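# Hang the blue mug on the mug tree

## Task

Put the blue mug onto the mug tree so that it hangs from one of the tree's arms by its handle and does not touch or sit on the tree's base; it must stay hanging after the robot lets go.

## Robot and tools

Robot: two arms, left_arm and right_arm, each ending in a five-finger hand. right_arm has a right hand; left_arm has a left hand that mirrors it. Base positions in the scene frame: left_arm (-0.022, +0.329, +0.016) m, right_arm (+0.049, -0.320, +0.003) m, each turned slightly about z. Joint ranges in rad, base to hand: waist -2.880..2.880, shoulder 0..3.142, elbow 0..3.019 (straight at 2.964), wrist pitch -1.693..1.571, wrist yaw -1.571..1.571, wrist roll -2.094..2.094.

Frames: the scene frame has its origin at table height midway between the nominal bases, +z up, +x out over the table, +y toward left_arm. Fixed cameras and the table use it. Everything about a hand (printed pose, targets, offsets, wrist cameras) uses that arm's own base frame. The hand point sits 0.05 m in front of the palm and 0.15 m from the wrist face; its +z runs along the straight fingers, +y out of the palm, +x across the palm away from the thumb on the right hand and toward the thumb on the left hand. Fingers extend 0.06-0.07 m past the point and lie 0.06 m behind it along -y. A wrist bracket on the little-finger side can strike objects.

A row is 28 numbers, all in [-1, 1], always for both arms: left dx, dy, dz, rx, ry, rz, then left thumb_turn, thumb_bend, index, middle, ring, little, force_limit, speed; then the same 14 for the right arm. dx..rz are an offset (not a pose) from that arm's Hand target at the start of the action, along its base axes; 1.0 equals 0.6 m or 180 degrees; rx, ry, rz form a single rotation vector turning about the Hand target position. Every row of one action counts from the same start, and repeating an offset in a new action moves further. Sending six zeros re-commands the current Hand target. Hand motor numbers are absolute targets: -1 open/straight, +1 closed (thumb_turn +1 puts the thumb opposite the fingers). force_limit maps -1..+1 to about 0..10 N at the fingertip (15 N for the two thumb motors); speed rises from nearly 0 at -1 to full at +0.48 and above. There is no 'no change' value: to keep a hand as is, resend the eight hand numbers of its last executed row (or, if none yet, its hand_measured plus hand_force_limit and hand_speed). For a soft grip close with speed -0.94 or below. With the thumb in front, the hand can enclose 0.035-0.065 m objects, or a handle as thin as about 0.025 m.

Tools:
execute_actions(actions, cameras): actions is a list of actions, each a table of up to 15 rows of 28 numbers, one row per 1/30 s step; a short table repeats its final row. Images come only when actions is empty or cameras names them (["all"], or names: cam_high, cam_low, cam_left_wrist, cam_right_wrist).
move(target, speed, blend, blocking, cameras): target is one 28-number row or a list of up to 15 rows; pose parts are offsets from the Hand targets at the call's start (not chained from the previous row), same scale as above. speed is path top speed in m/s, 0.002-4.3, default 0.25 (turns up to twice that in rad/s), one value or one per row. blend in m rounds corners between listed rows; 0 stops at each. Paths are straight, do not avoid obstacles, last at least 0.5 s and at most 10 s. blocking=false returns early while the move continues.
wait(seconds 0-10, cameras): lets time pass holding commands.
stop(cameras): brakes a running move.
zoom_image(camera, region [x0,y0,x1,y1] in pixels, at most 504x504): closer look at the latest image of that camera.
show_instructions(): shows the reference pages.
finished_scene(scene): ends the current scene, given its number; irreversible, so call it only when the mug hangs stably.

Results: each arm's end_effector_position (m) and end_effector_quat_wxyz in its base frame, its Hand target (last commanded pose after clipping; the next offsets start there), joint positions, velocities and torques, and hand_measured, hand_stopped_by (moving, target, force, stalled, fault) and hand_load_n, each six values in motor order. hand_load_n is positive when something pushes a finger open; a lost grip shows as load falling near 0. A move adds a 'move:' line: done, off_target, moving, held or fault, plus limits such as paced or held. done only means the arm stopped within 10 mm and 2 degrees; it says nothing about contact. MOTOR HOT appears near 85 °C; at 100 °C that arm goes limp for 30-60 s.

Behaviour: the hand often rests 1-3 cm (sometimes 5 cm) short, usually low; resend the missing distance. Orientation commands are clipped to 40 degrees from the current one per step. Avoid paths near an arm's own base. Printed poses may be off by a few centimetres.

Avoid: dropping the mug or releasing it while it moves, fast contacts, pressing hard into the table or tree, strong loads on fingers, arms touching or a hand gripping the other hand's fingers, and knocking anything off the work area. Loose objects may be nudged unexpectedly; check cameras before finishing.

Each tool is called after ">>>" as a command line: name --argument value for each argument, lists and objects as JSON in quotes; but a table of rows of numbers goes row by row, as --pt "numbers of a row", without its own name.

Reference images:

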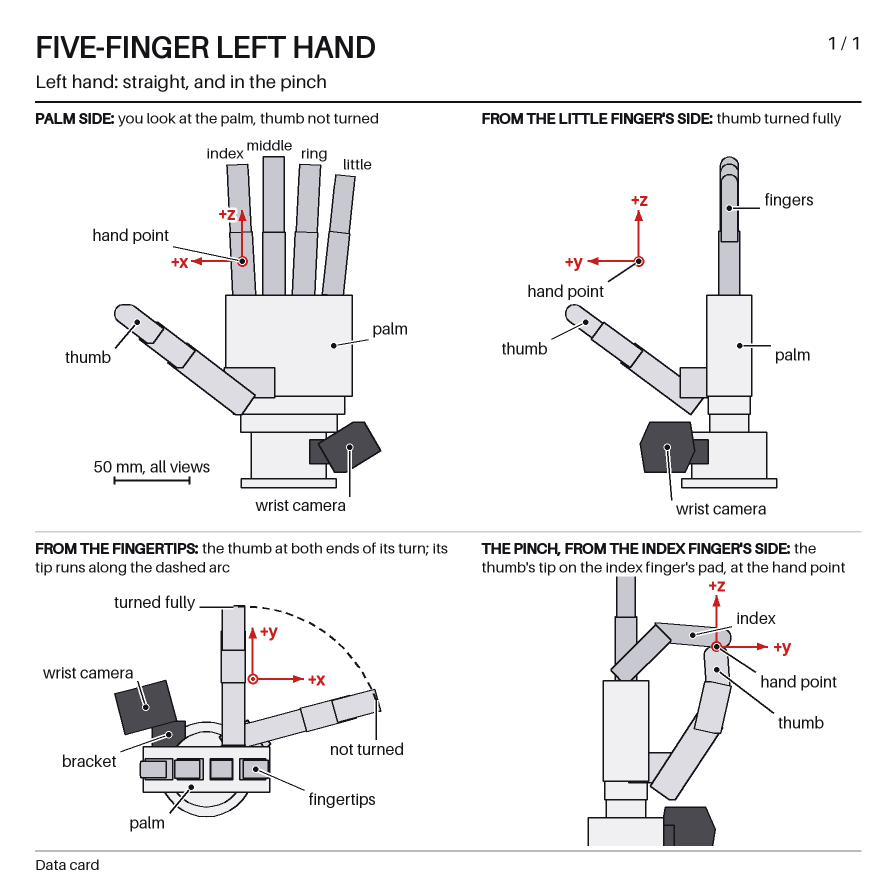

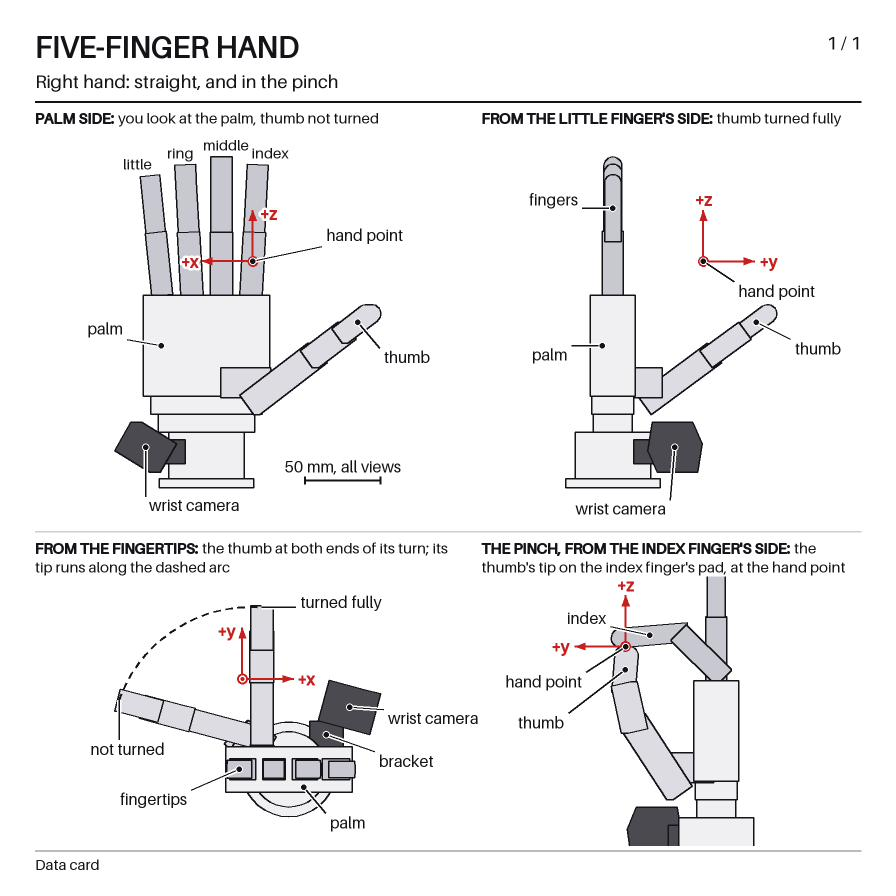

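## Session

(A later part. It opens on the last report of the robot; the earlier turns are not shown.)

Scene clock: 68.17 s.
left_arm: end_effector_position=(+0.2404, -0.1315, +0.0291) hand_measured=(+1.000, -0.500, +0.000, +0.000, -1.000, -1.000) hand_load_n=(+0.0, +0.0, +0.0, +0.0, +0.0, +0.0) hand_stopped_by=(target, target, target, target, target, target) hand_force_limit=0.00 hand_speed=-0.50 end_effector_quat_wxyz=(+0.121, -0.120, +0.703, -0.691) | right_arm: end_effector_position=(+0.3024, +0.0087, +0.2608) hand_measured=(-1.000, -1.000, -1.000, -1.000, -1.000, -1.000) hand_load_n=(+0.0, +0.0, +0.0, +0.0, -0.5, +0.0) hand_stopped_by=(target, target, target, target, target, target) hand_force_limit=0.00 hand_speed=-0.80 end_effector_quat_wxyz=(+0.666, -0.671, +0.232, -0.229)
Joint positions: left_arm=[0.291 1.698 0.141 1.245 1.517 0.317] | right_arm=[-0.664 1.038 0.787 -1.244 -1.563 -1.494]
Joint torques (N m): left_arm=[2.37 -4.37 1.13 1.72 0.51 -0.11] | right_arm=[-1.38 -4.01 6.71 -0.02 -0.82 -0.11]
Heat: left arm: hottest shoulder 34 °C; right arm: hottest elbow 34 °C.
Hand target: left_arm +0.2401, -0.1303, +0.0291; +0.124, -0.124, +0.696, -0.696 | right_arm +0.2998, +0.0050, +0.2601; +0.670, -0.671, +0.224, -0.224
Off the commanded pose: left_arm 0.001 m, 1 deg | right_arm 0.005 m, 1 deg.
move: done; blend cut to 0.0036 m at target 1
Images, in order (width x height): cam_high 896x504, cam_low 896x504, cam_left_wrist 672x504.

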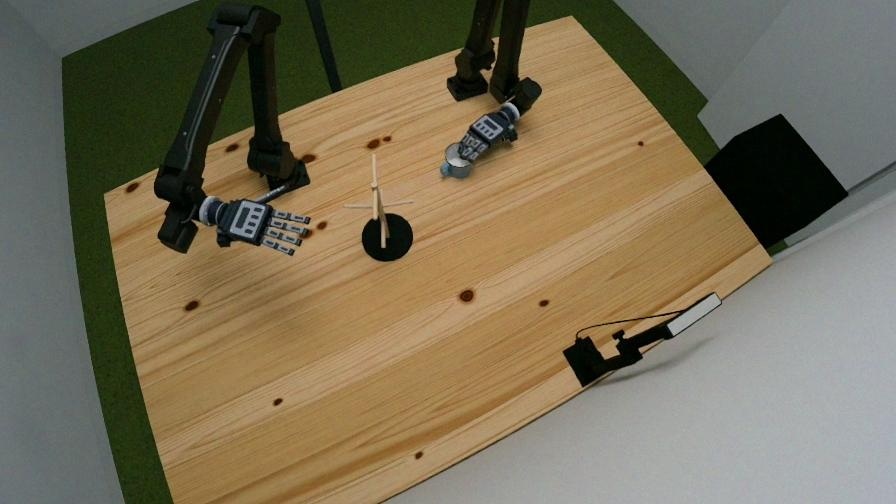

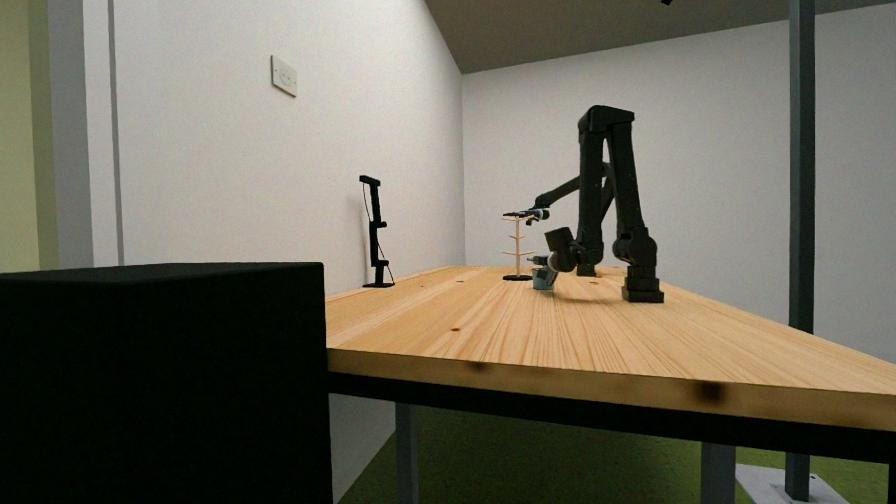

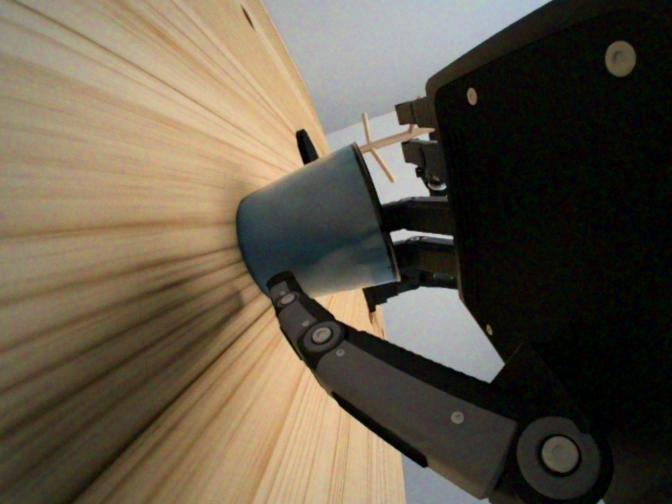

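>>> move --target '[0,0,-0.006,0,0,0,1,0.05,0.8,0.8,-1,-1,-0.3,-0.92, 0,0,0,0,0,0,-1,-1,-1,-1,-1,-1,0,-0.8]' --speed 0.08 --cameras '["cam_high","cam_low","cam_left_wrist"]'

>>> zoom_image --camera "cam_low" --region '[525, 235, 565, 295]'

>>> zoom_image --camera "cam_high" --region '[435, 110, 505, 190]'

Scene clock: 71.90 s.
left_arm: end_effector_position=(+0.2405, -0.1318, +0.0253) hand_measured=(+1.000, -0.362, +0.274, +0.268, -1.000, -1.000) hand_load_n=(-0.5, +6.5, +3.5, +4.5, +0.0, +0.0) hand_stopped_by=(target, force, force, force, target, target) hand_force_limit=-0.30 hand_speed=-0.92 end_effector_quat_wxyz=(+0.122, -0.119, +0.702, -0.692) | right_arm: end_effector_position=(+0.3024, +0.0087, +0.2608) hand_measured=(-1.000, -1.000, -1.000, -1.000, -1.000, -1.000) hand_load_n=(+0.0, +0.0, +0.0, +0.0, +0.0, +0.0) hand_stopped_by=(target, target, target, target, target, target) hand_force_limit=0.00 hand_speed=-0.80 end_effector_quat_wxyz=(+0.666, -0.671, +0.232, -0.229)
Joint positions: left_arm=[0.291 1.777 0.141 1.394 1.518 0.248] | right_arm=[-0.664 1.038 0.787 -1.244 -1.563 -1.494]
Joint torques (N m): left_arm=[1.9 -5.07 0.39 1.58 0.41 -0.17] | right_arm=[-1.38 -4.07 6.68 -0.01 -0.82 -0.11]
Heat: left arm: hottest shoulder 34 °C; right arm: hottest elbow 34 °C.
Hand target: left_arm +0.2400, -0.1303, +0.0255; +0.124, -0.124, +0.696, -0.696 | right_arm +0.2998, +0.0050, +0.2601; +0.670, -0.671, +0.224, -0.224
Off the commanded pose: left_arm 0.002 m, 1 deg | right_arm 0.005 m, 1 deg.
move: done
Images, in order (width x height): cam_high 896x504, cam_low 896x504, cam_left_wrist 672x504.

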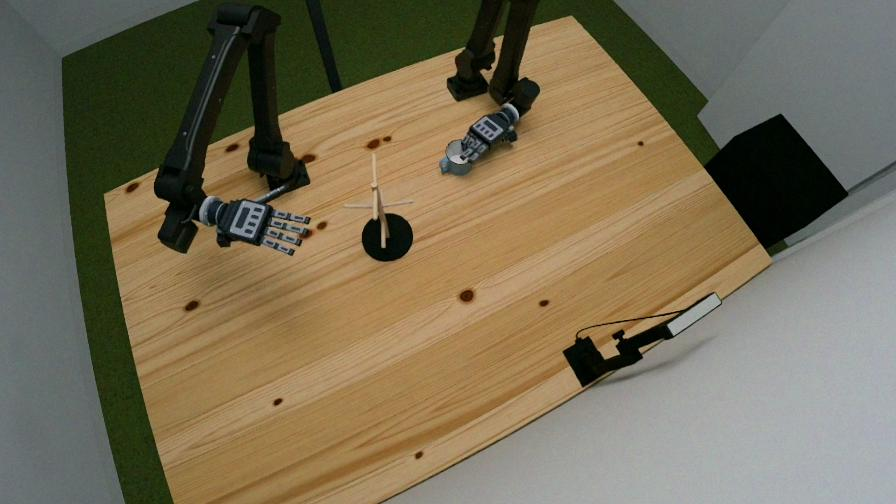

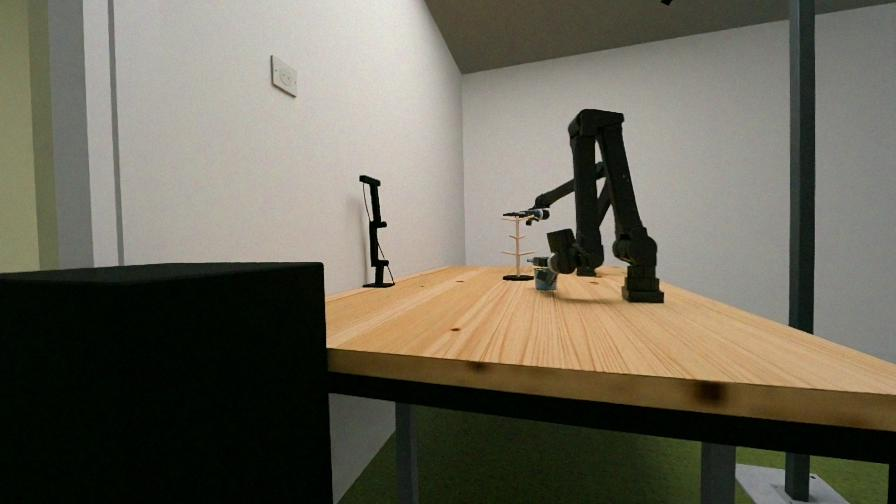

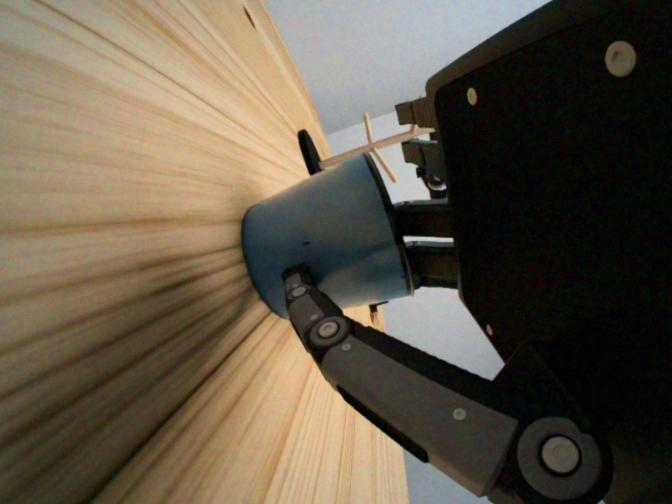

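Scaled by 8.400 from the camera's 896x504 image, which has a finer 1280x720 frame.

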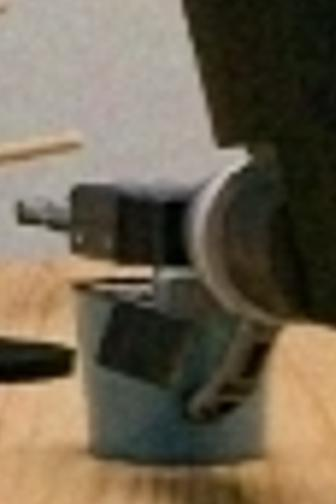

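Scaled by 6.300 from the camera's 896x504 image, which has a finer 1280x720 frame.

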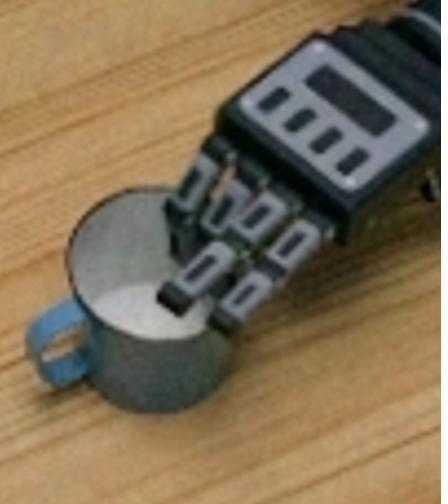

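>>> move --pt "0 0 0.0667 0 0 0 1 0.05 0.8 0.8 -1 -1 -0.3 -0.92 0 0 0 0 0 0 -1 -1 -1 -1 -1 -1 0 -0.8" --pt "0.0895 -0.3207 0.4575 0 0 -0.13 1 0.05 0.8 0.8 -1 -1 -0.3 -0.92 0 0 0 0 0 0 -1 -1 -1 -1 -1 -1 0 -0.8" --speed '[0.06,0.13]' --blend '[0.015,0]' --cameras '["all"]'

>>> zoom_image --camera "cam_high" --region '[330, 100, 450, 220]'

>>> zoom_image --camera "cam_right_wrist" --region '[240, 200, 480, 400]'

>>> zoom_image --camera "cam_low" --region '[490, 190, 590, 290]'

Scene clock: 83.57 s.
left_arm: end_effector_position=(+0.2793, -0.3127, +0.2667) hand_measured=(+1.000, -0.362, +0.274, +0.268, -1.000, -1.000) hand_load_n=(-1.0, +7.0, +4.5, +5.0, -0.5, +0.0) hand_stopped_by=(target, force, force, force, target, target) hand_force_limit=-0.30 hand_speed=-0.92 end_effector_quat_wxyz=(-0.044, -0.010, +0.714, -0.698) | right_arm: end_effector_position=(+0.3024, +0.0087, +0.2608) hand_measured=(-1.000, -1.000, -1.000, -1.000, -1.000, -1.000) hand_load_n=(+0.0, +0.0, +0.0, +0.0, +0.0, +0.0) hand_stopped_by=(target, target, target, target, target, target) hand_force_limit=0.00 hand_speed=-0.80 end_effector_quat_wxyz=(+0.666, -0.671, +0.232, -0.229)
Joint positions: left_arm=[-0.358 1.154 0.69 0.395 1.261 -0.013] | right_arm=[-0.664 1.038 0.787 -1.244 -1.563 -1.494]
Joint torques (N m): left_arm=[0.62 -5.01 14.42 1.07 0.05 0.08] | right_arm=[-1.26 -4.01 6.71 -0.02 -0.81 -0.11]
Heat: left arm: hottest shoulder 34 °C; right arm: hottest elbow 34 °C.
Hand target: left_arm +0.2937, -0.3227, +0.3000; -0.020, +0.020, +0.707, -0.707 | right_arm +0.2998, +0.0050, +0.2601; +0.670, -0.671, +0.224, -0.224
Off the commanded pose: left_arm 0.038 m, 5 deg | right_arm 0.005 m, 1 deg.
move: off_target (left_arm)

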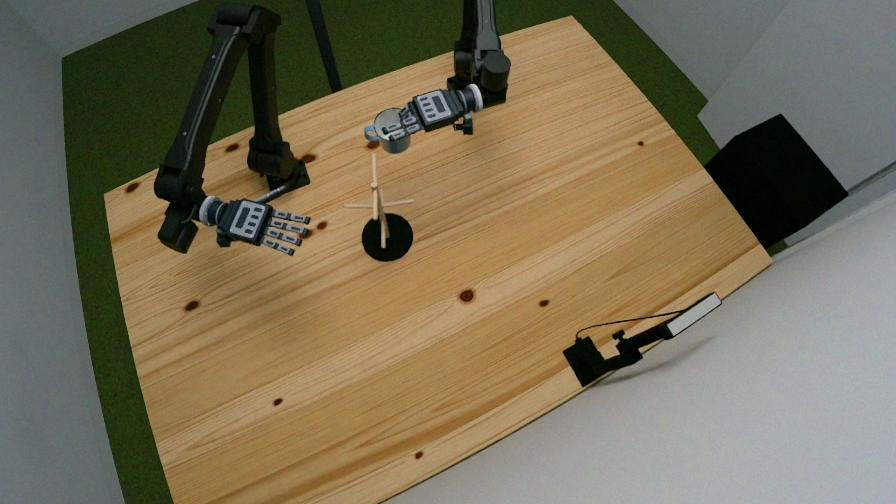

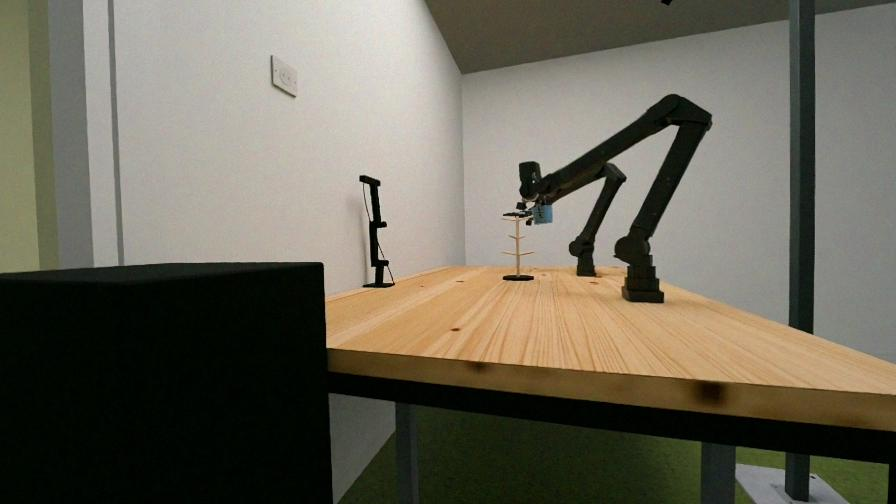

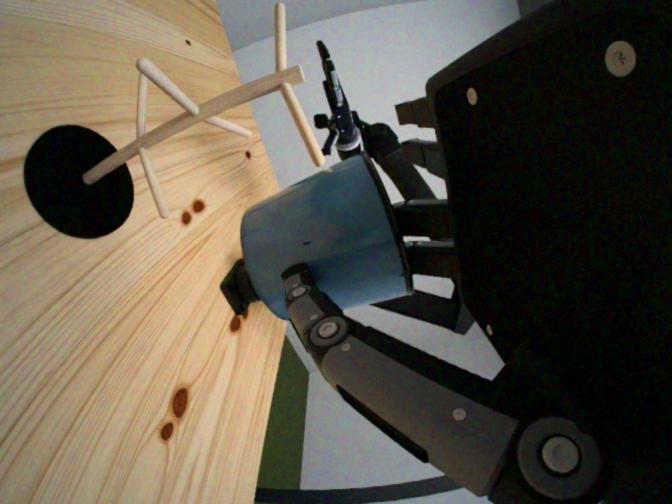

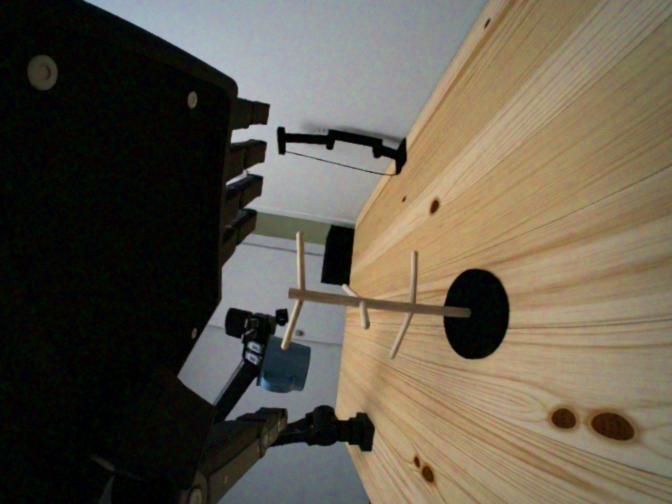

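Scaled by 4.200 from the camera's 896x504 image, which has a finer 1280x720 frame.

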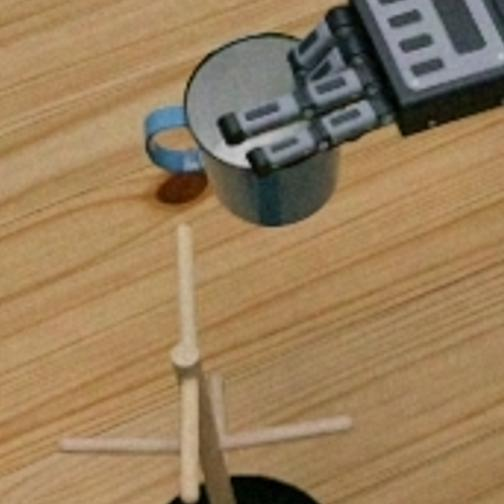

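Scaled by 2.100 from the camera's 672x504 image, which has a finer 960x720 frame.

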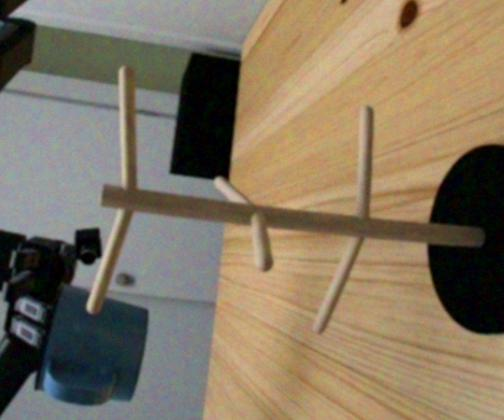

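Scaled by 5.040 from the camera's 896x504 image, which has a finer 1280x720 frame.

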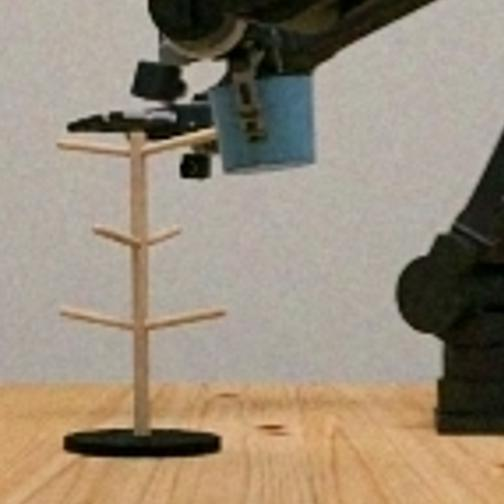

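>>> zoom_image --camera "cam_right_wrist" --region '[250, 220, 350, 400]'

>>> zoom_image --camera "cam_high" --region '[355, 110, 415, 190]'

>>> zoom_image --camera "cam_low" --region '[510, 195, 560, 235]'

Scaled by 2.800 from the camera's 672x504 image, which has a finer 960x720 frame.

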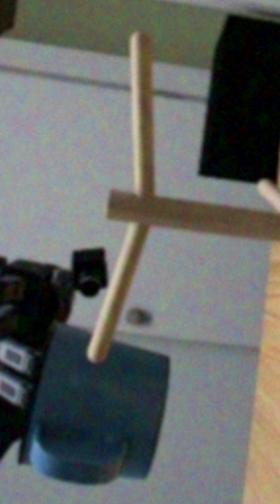

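Scaled by 6.300 from the camera's 896x504 image, which has a finer 1280x720 frame.

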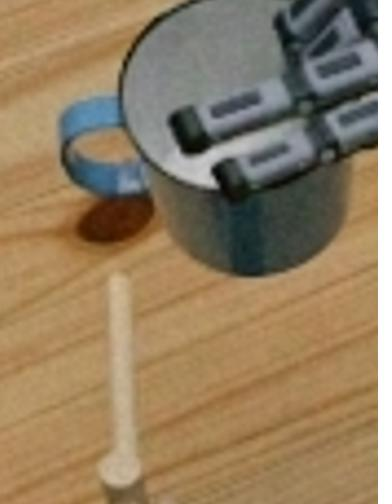

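Scaled by 10.080 from the camera's 896x504 image, which has a finer 1280x720 frame.

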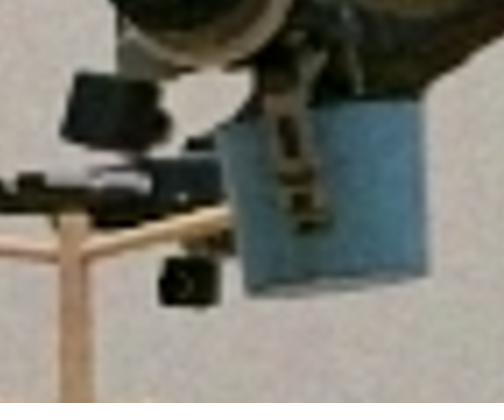

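>>> move --target '[0.0613,-0.017,-0.0067,0,0,0.025,1,0.05,0.8,0.8,-1,-1,-0.3,-0.92, 0,0,0,0,0,0,-1,-1,-1,-1,-1,-1,0,-0.8]' --speed 0.06 --cameras '["cam_high","cam_low","cam_right_wrist"]'

>>> zoom_image --camera "cam_high" --region '[355, 110, 425, 200]'

>>> zoom_image --camera "cam_right_wrist" --region '[250, 220, 350, 400]'

>>> zoom_image --camera "cam_low" --region '[500, 195, 560, 245]'

Scene clock: 96.53 s.
left_arm: end_effector_position=(+0.3134, -0.3224, +0.2606) hand_measured=(+1.000, -0.362, +0.274, +0.268, -1.000, -1.000) hand_load_n=(-1.0, +6.5, +4.5, +5.0, +0.0, +0.0) hand_stopped_by=(target, force, force, force, target, target) hand_force_limit=-0.30 hand_speed=-0.92 end_effector_quat_wxyz=(-0.023, -0.043, +0.718, -0.694) | right_arm: end_effector_position=(+0.3024, +0.0087, +0.2608) hand_measured=(-1.000, -1.000, -1.000, -1.000, -1.000, -1.000) hand_load_n=(+0.0, -0.5, +0.0, +0.0, +0.0, +0.0) hand_stopped_by=(target, target, target, target, target, target) hand_force_limit=0.00 hand_speed=-0.80 end_effector_quat_wxyz=(+0.666, -0.671, +0.232, -0.229)
Joint positions: left_arm=[-0.358 1.222 0.736 0.395 1.184 -0.008] | right_arm=[-0.664 1.038 0.787 -1.244 -1.563 -1.494]
Joint torques (N m): left_arm=[1.03 -6.18 14.31 1.85 0.08 0.09] | right_arm=[-1.32 -4.19 6.71 -0.05 -0.81 -0.12]
Heat: left arm: hottest elbow 35 °C; right arm: hottest elbow 34 °C.
Hand target: left_arm +0.3306, -0.3329, +0.2960; +0.008, -0.008, +0.707, -0.707 | right_arm +0.2998, +0.0050, +0.2601; +0.670, -0.671, +0.224, -0.224
Off the commanded pose: left_arm 0.041 m, 6 deg | right_arm 0.005 m, 1 deg.
move: off_target (left_arm)
Images, in order (width x height): cam_high 896x504, cam_low 896x504, cam_right_wrist 672x504.

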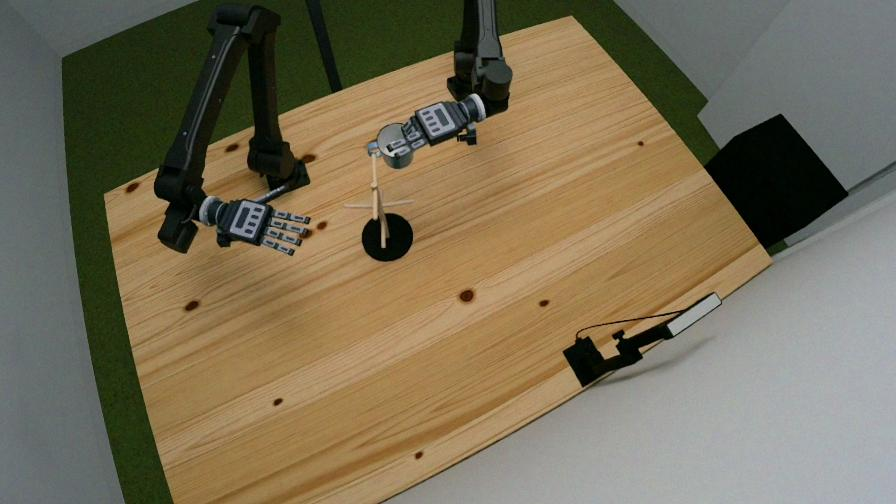

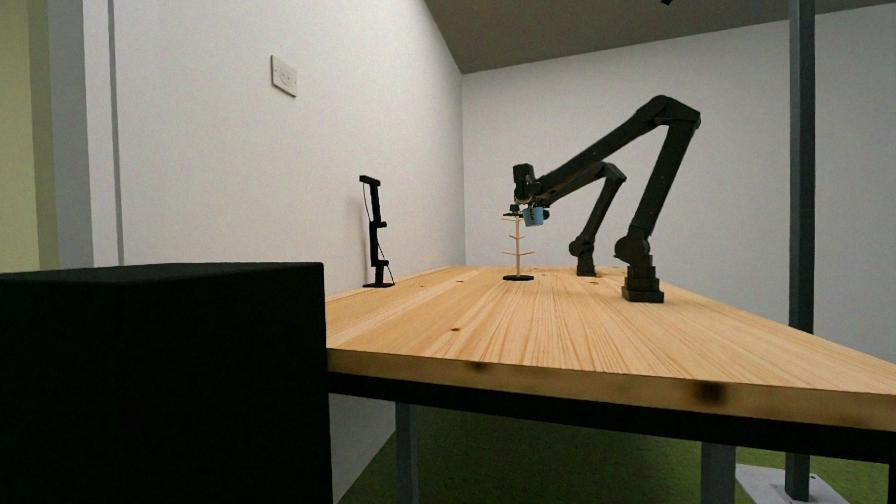

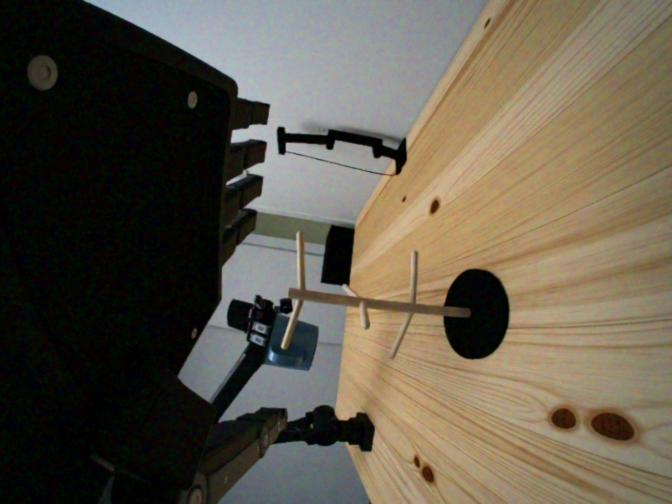

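Scaled by 5.600 from the camera's 896x504 image, which has a finer 1280x720 frame.

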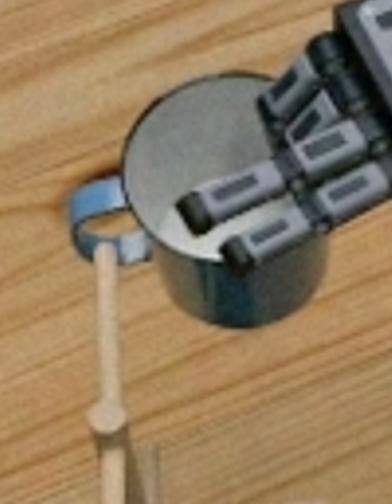

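Scaled by 2.800 from the camera's 672x504 image, which has a finer 960x720 frame.

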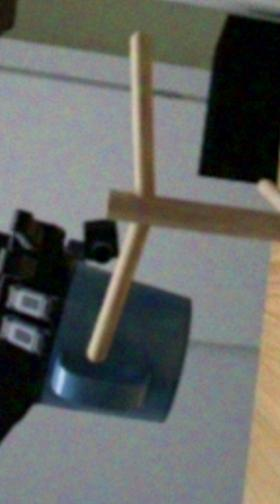

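Scaled by 8.400 from the camera's 896x504 image, which has a finer 1280x720 frame.

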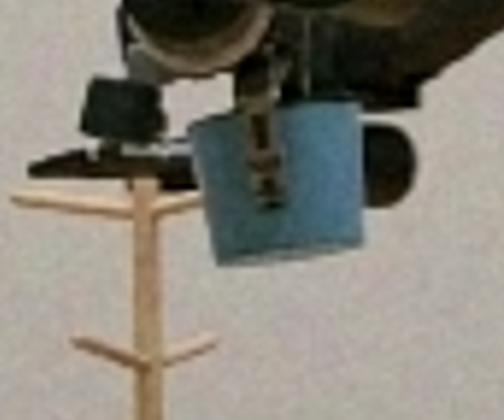

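>>> move --target '[0.0704,-0.0259,0,0,0,0,1,0.05,0.8,0.8,-1,-1,-0.3,-0.92, 0,0,0,0,0,0,-1,-1,-1,-1,-1,-1,0,-0.8]' --speed 0.05 --cameras '["cam_high","cam_low","cam_right_wrist"]'

>>> zoom_image --camera "cam_high" --region '[355, 110, 425, 200]'

>>> zoom_image --camera "cam_right_wrist" --region '[250, 220, 350, 400]'

>>> zoom_image --camera "cam_low" --region '[500, 195, 560, 245]'

Scene clock: 101.03 s.
left_arm: end_effector_position=(+0.3550, -0.3379, +0.2598) hand_measured=(+1.000, -0.362, +0.274, +0.268, -1.000, -1.000) hand_load_n=(-1.0, +7.0, +4.5, +5.0, +0.0, +0.0) hand_stopped_by=(target, force, force, force, target, target) hand_force_limit=-0.30 hand_speed=-0.92 end_effector_quat_wxyz=(-0.024, -0.044, +0.719, -0.694) | right_arm: end_effector_position=(+0.3024, +0.0087, +0.2608) hand_measured=(-1.000, -1.000, -1.000, -1.000, -1.000, -1.000) hand_load_n=(+0.0, +0.0, +0.0, +0.0, +0.0, +0.0) hand_stopped_by=(target, target, target, target, target, target) hand_force_limit=0.00 hand_speed=-0.80 end_effector_quat_wxyz=(+0.666, -0.671, +0.232, -0.229)
Joint positions: left_arm=[-0.358 1.347 0.845 0.405 1.184 -0.006] | right_arm=[-0.664 1.038 0.787 -1.244 -1.563 -1.494]
Joint torques (N m): left_arm=[0.38 -8.64 14.39 2.17 0.13 0.04] | right_arm=[-1.32 -4.01 6.68 -0.03 -0.81 -0.11]
Heat: left arm: hottest elbow 35 °C; right arm: hottest elbow 34 °C.
Hand target: left_arm +0.3728, -0.3484, +0.2961; +0.008, -0.008, +0.707, -0.707 | right_arm +0.2998, +0.0050, +0.2601; +0.670, -0.671, +0.224, -0.224
Off the commanded pose: left_arm 0.042 m, 6 deg | right_arm 0.005 m, 1 deg.
move: off_target (left_arm)
Images, in order (width x height): cam_high 896x504, cam_low 896x504, cam_right_wrist 672x504.

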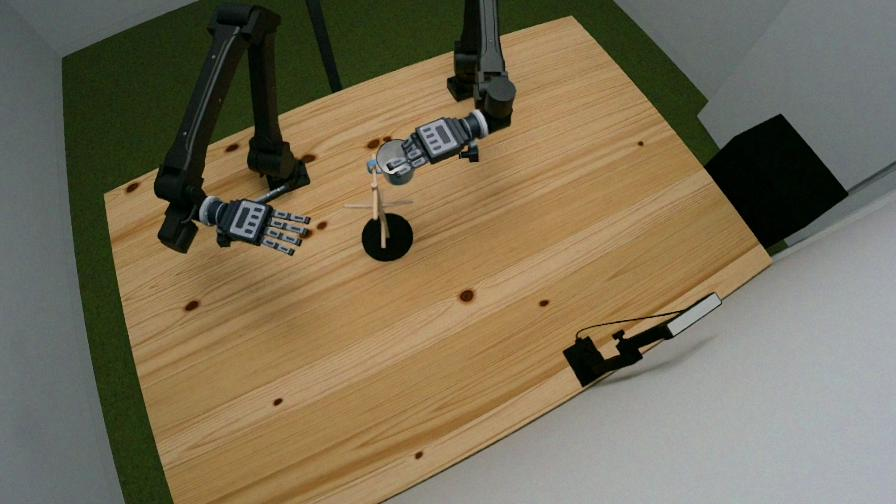

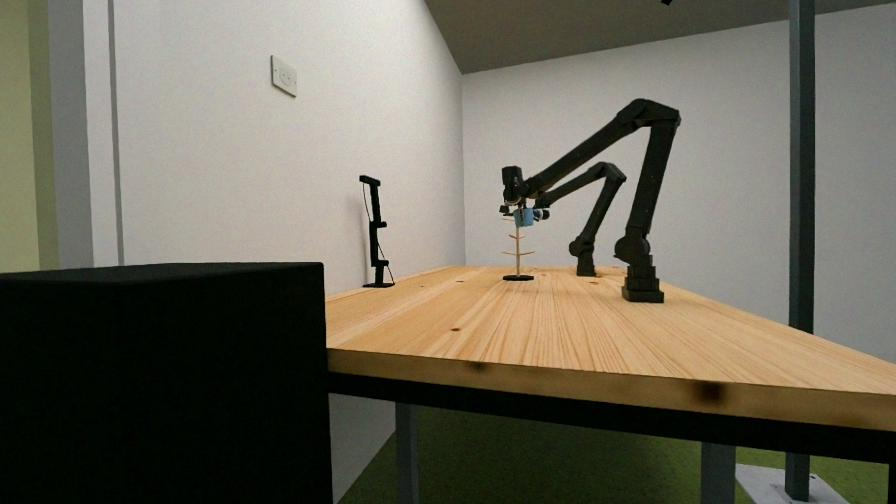

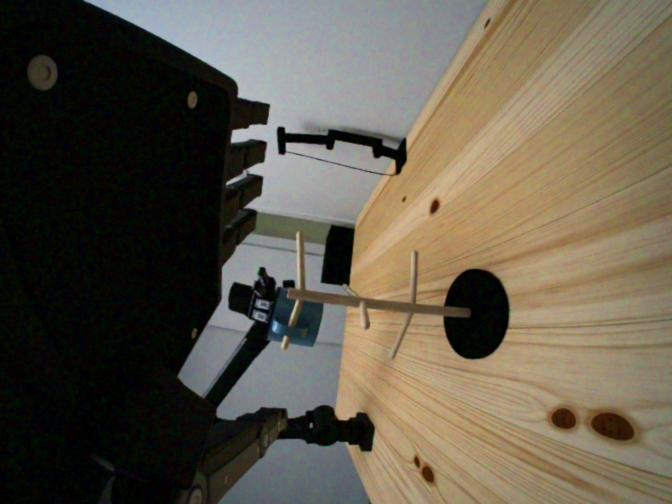

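Scaled by 5.600 from the camera's 896x504 image, which has a finer 1280x720 frame.

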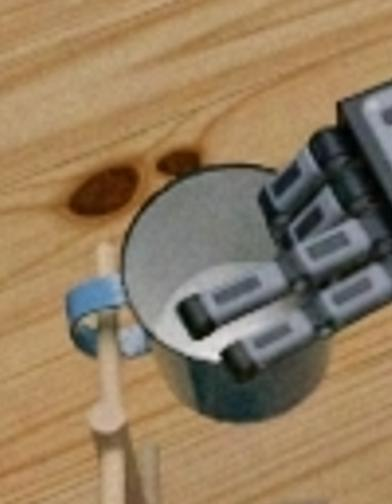

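Scaled by 2.800 from the camera's 672x504 image, which has a finer 960x720 frame.

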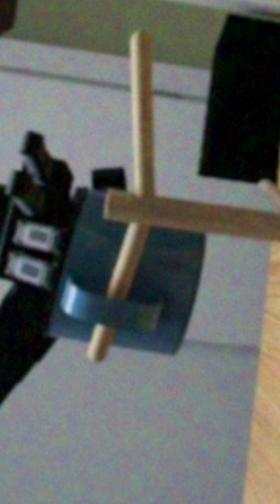

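Scaled by 8.400 from the camera's 896x504 image, which has a finer 1280x720 frame.

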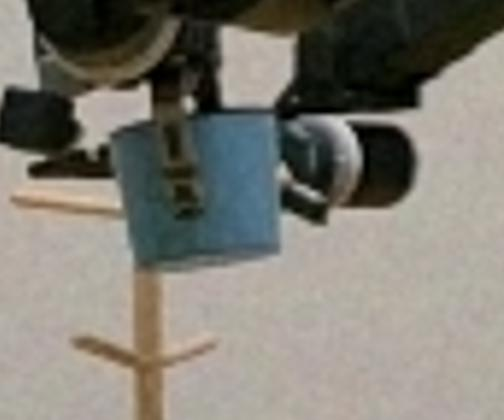

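>>> execute_actions --actions '[]' --cameras '["cam_high","cam_right_wrist","cam_low"]'

Scene clock: 106.43 s.
left_arm: end_effector_position=(+0.3550, -0.3379, +0.2598) hand_measured=(+1.000, -0.362, +0.274, +0.268, -1.000, -1.000) hand_load_n=(-1.0, +7.0, +4.5, +5.0, +0.0, +0.0) hand_stopped_by=(target, force, force, force, target, target) hand_force_limit=-0.30 hand_speed=-0.92 end_effector_quat_wxyz=(-0.024, -0.044, +0.719, -0.694) | right_arm: end_effector_position=(+0.3024, +0.0087, +0.2608) hand_measured=(-1.000, -1.000, -1.000, -1.000, -1.000, -1.000) hand_load_n=(+0.0, -0.5, +0.0, +0.0, +0.0, +0.0) hand_stopped_by=(target, target, target, target, target, target) hand_force_limit=0.00 hand_speed=-0.80 end_effector_quat_wxyz=(+0.666, -0.671, +0.232, -0.229)
Joint positions: left_arm=[-0.358 1.347 0.845 0.405 1.184 -0.006] | right_arm=[-0.664 1.038 0.787 -1.244 -1.563 -1.494]
Joint velocities: within noise
Joint torques (N m): left_arm=[1.08 -8.64 14.41 2.44 0.09 0.09] | right_arm=[-1.38 -3.96 6.72 0.01 -0.82 -0.11]
Motor temperatures (°C): left_arm=[26 34 37 31 28 28] | right_arm=[28 31 34 26 27 30]
Heat: left arm: hottest elbow 37 °C; right arm: hottest elbow 34 °C.
Hand target: left_arm +0.3728, -0.3484, +0.2961; +0.008, -0.008, +0.707, -0.707 | right_arm +0.2998, +0.0050, +0.2601; +0.670, -0.671, +0.224, -0.224
Off the commanded pose: left_arm 0.042 m, 6 deg | right_arm 0.005 m, 1 deg.
Images, in order (width x height): cam_high 896x504, cam_low 896x504, cam_right_wrist 672x504.

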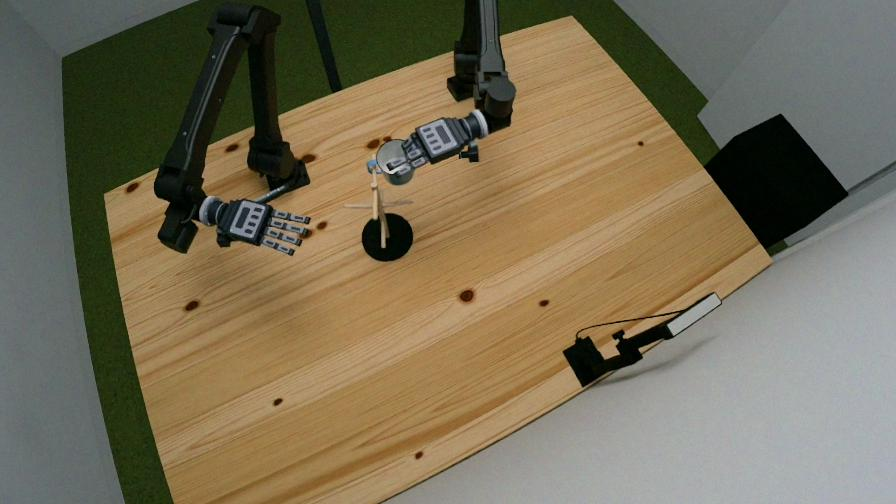

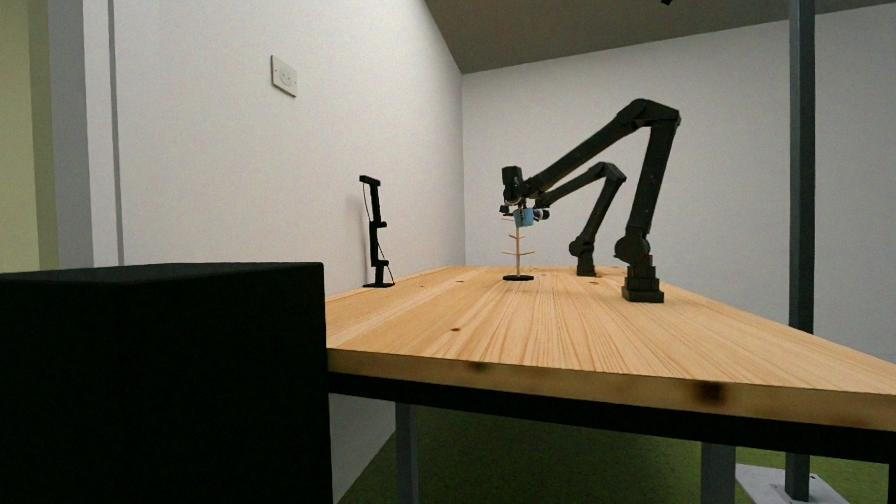

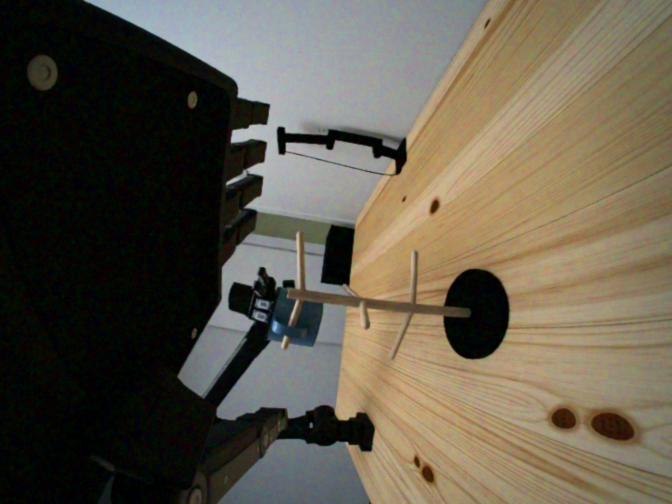

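>>> move --target '[0,0,-0.0217,0,0,0,1,0.05,0.8,0.8,-1,-1,-0.3,-0.92,0,0,0,0,0,0,-1,-1,-1,-1,-1,-1,0,-0.8]' --speed 0.04 --cameras '["cam_high","cam_right_wrist","cam_low"]'

>>> zoom_image --camera "cam_right_wrist" --region '[250, 220, 350, 400]'

>>> zoom_image --camera "cam_high" --region '[355, 110, 425, 200]'

>>> zoom_image --camera "cam_low" --region '[500, 195, 560, 245]'

Scene clock: 108.07 s.
left_arm: end_effector_position=(+0.3600, -0.3397, +0.2549) hand_measured=(+1.000, -0.362, +0.274, +0.268, -1.000, -1.000) hand_load_n=(-1.0, +7.0, +4.5, +5.0, +0.0, +0.0) hand_stopped_by=(target, force, force, force, target, target) hand_force_limit=-0.30 hand_speed=-0.92 end_effector_quat_wxyz=(-0.018, -0.039, +0.717, -0.696) | right_arm: end_effector_position=(+0.3024, +0.0087, +0.2608) hand_measured=(-1.000, -1.000, -1.000, -1.000, -1.000, -1.000) hand_load_n=(-0.5, +0.0, +0.0, +0.0, +0.0, +0.0) hand_stopped_by=(target, target, target, target, target, target) hand_force_limit=0.00 hand_speed=-0.80 end_effector_quat_wxyz=(+0.666, -0.671, +0.232, -0.229)
Joint positions: left_arm=[-0.358 1.368 0.845 0.442 1.184 -0.006] | right_arm=[-0.664 1.038 0.787 -1.244 -1.563 -1.494]
Joint torques (N m): left_arm=[0.73 -9.11 12.59 2.13 0.08 0.05] | right_arm=[-1.38 -4.07 6.71 0.01 -0.82 -0.11]
Heat: left arm: hottest elbow 37 °C; right arm: hottest elbow 34 °C.
Hand target: left_arm +0.3727, -0.3484, +0.2831; +0.008, -0.008, +0.707, -0.707 | right_arm +0.2998, +0.0050, +0.2601; +0.670, -0.671, +0.224, -0.224
Off the commanded pose: left_arm 0.032 m, 5 deg | right_arm 0.005 m, 1 deg.
move: off_target (left_arm)
Images, in order (width x height): cam_high 896x504, cam_low 896x504, cam_right_wrist 672x504.

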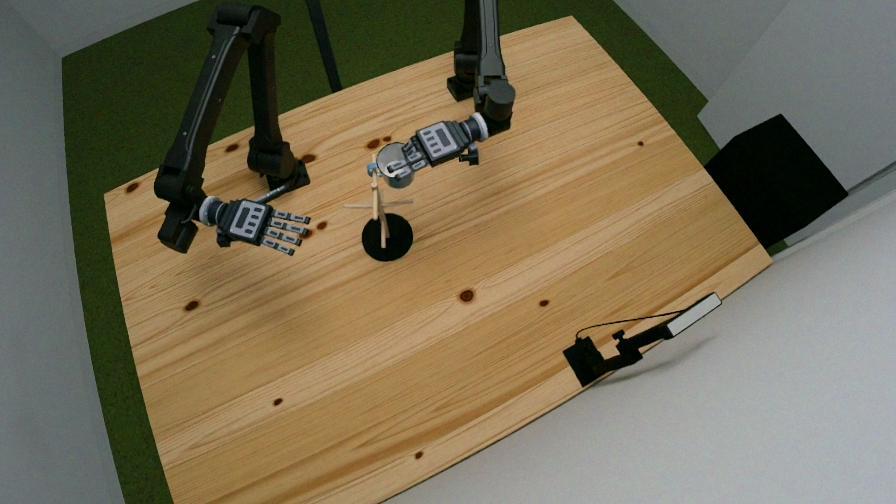

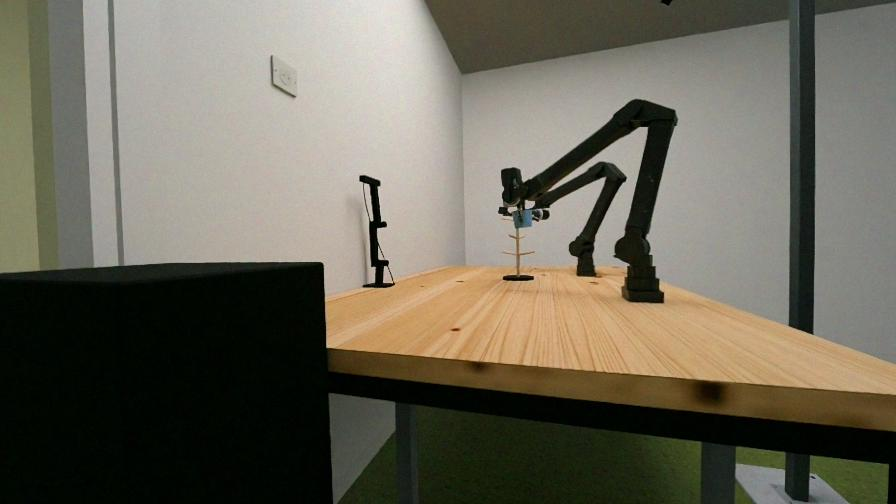

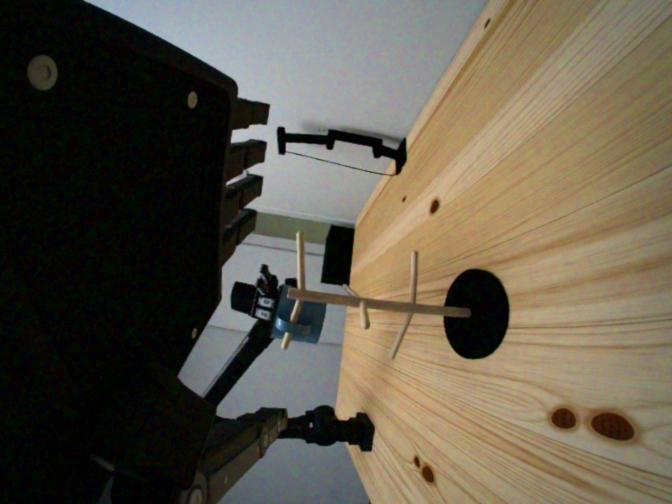

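Scaled by 2.800 from the camera's 672x504 image, which has a finer 960x720 frame.

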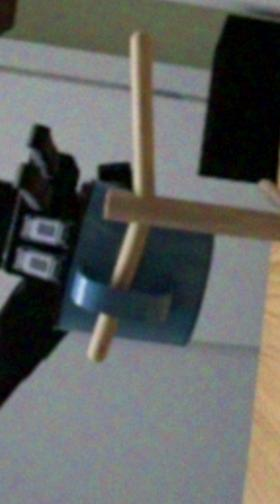

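Scaled by 5.600 from the camera's 896x504 image, which has a finer 1280x720 frame.

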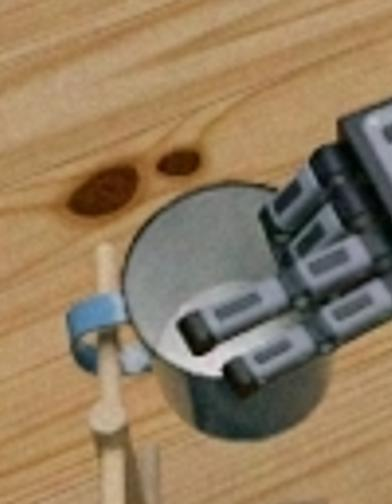

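Scaled by 8.400 from the camera's 896x504 image, which has a finer 1280x720 frame.

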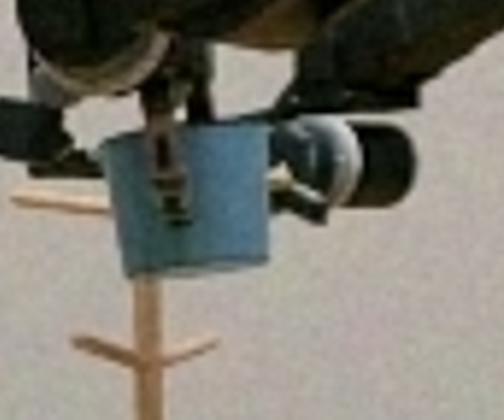

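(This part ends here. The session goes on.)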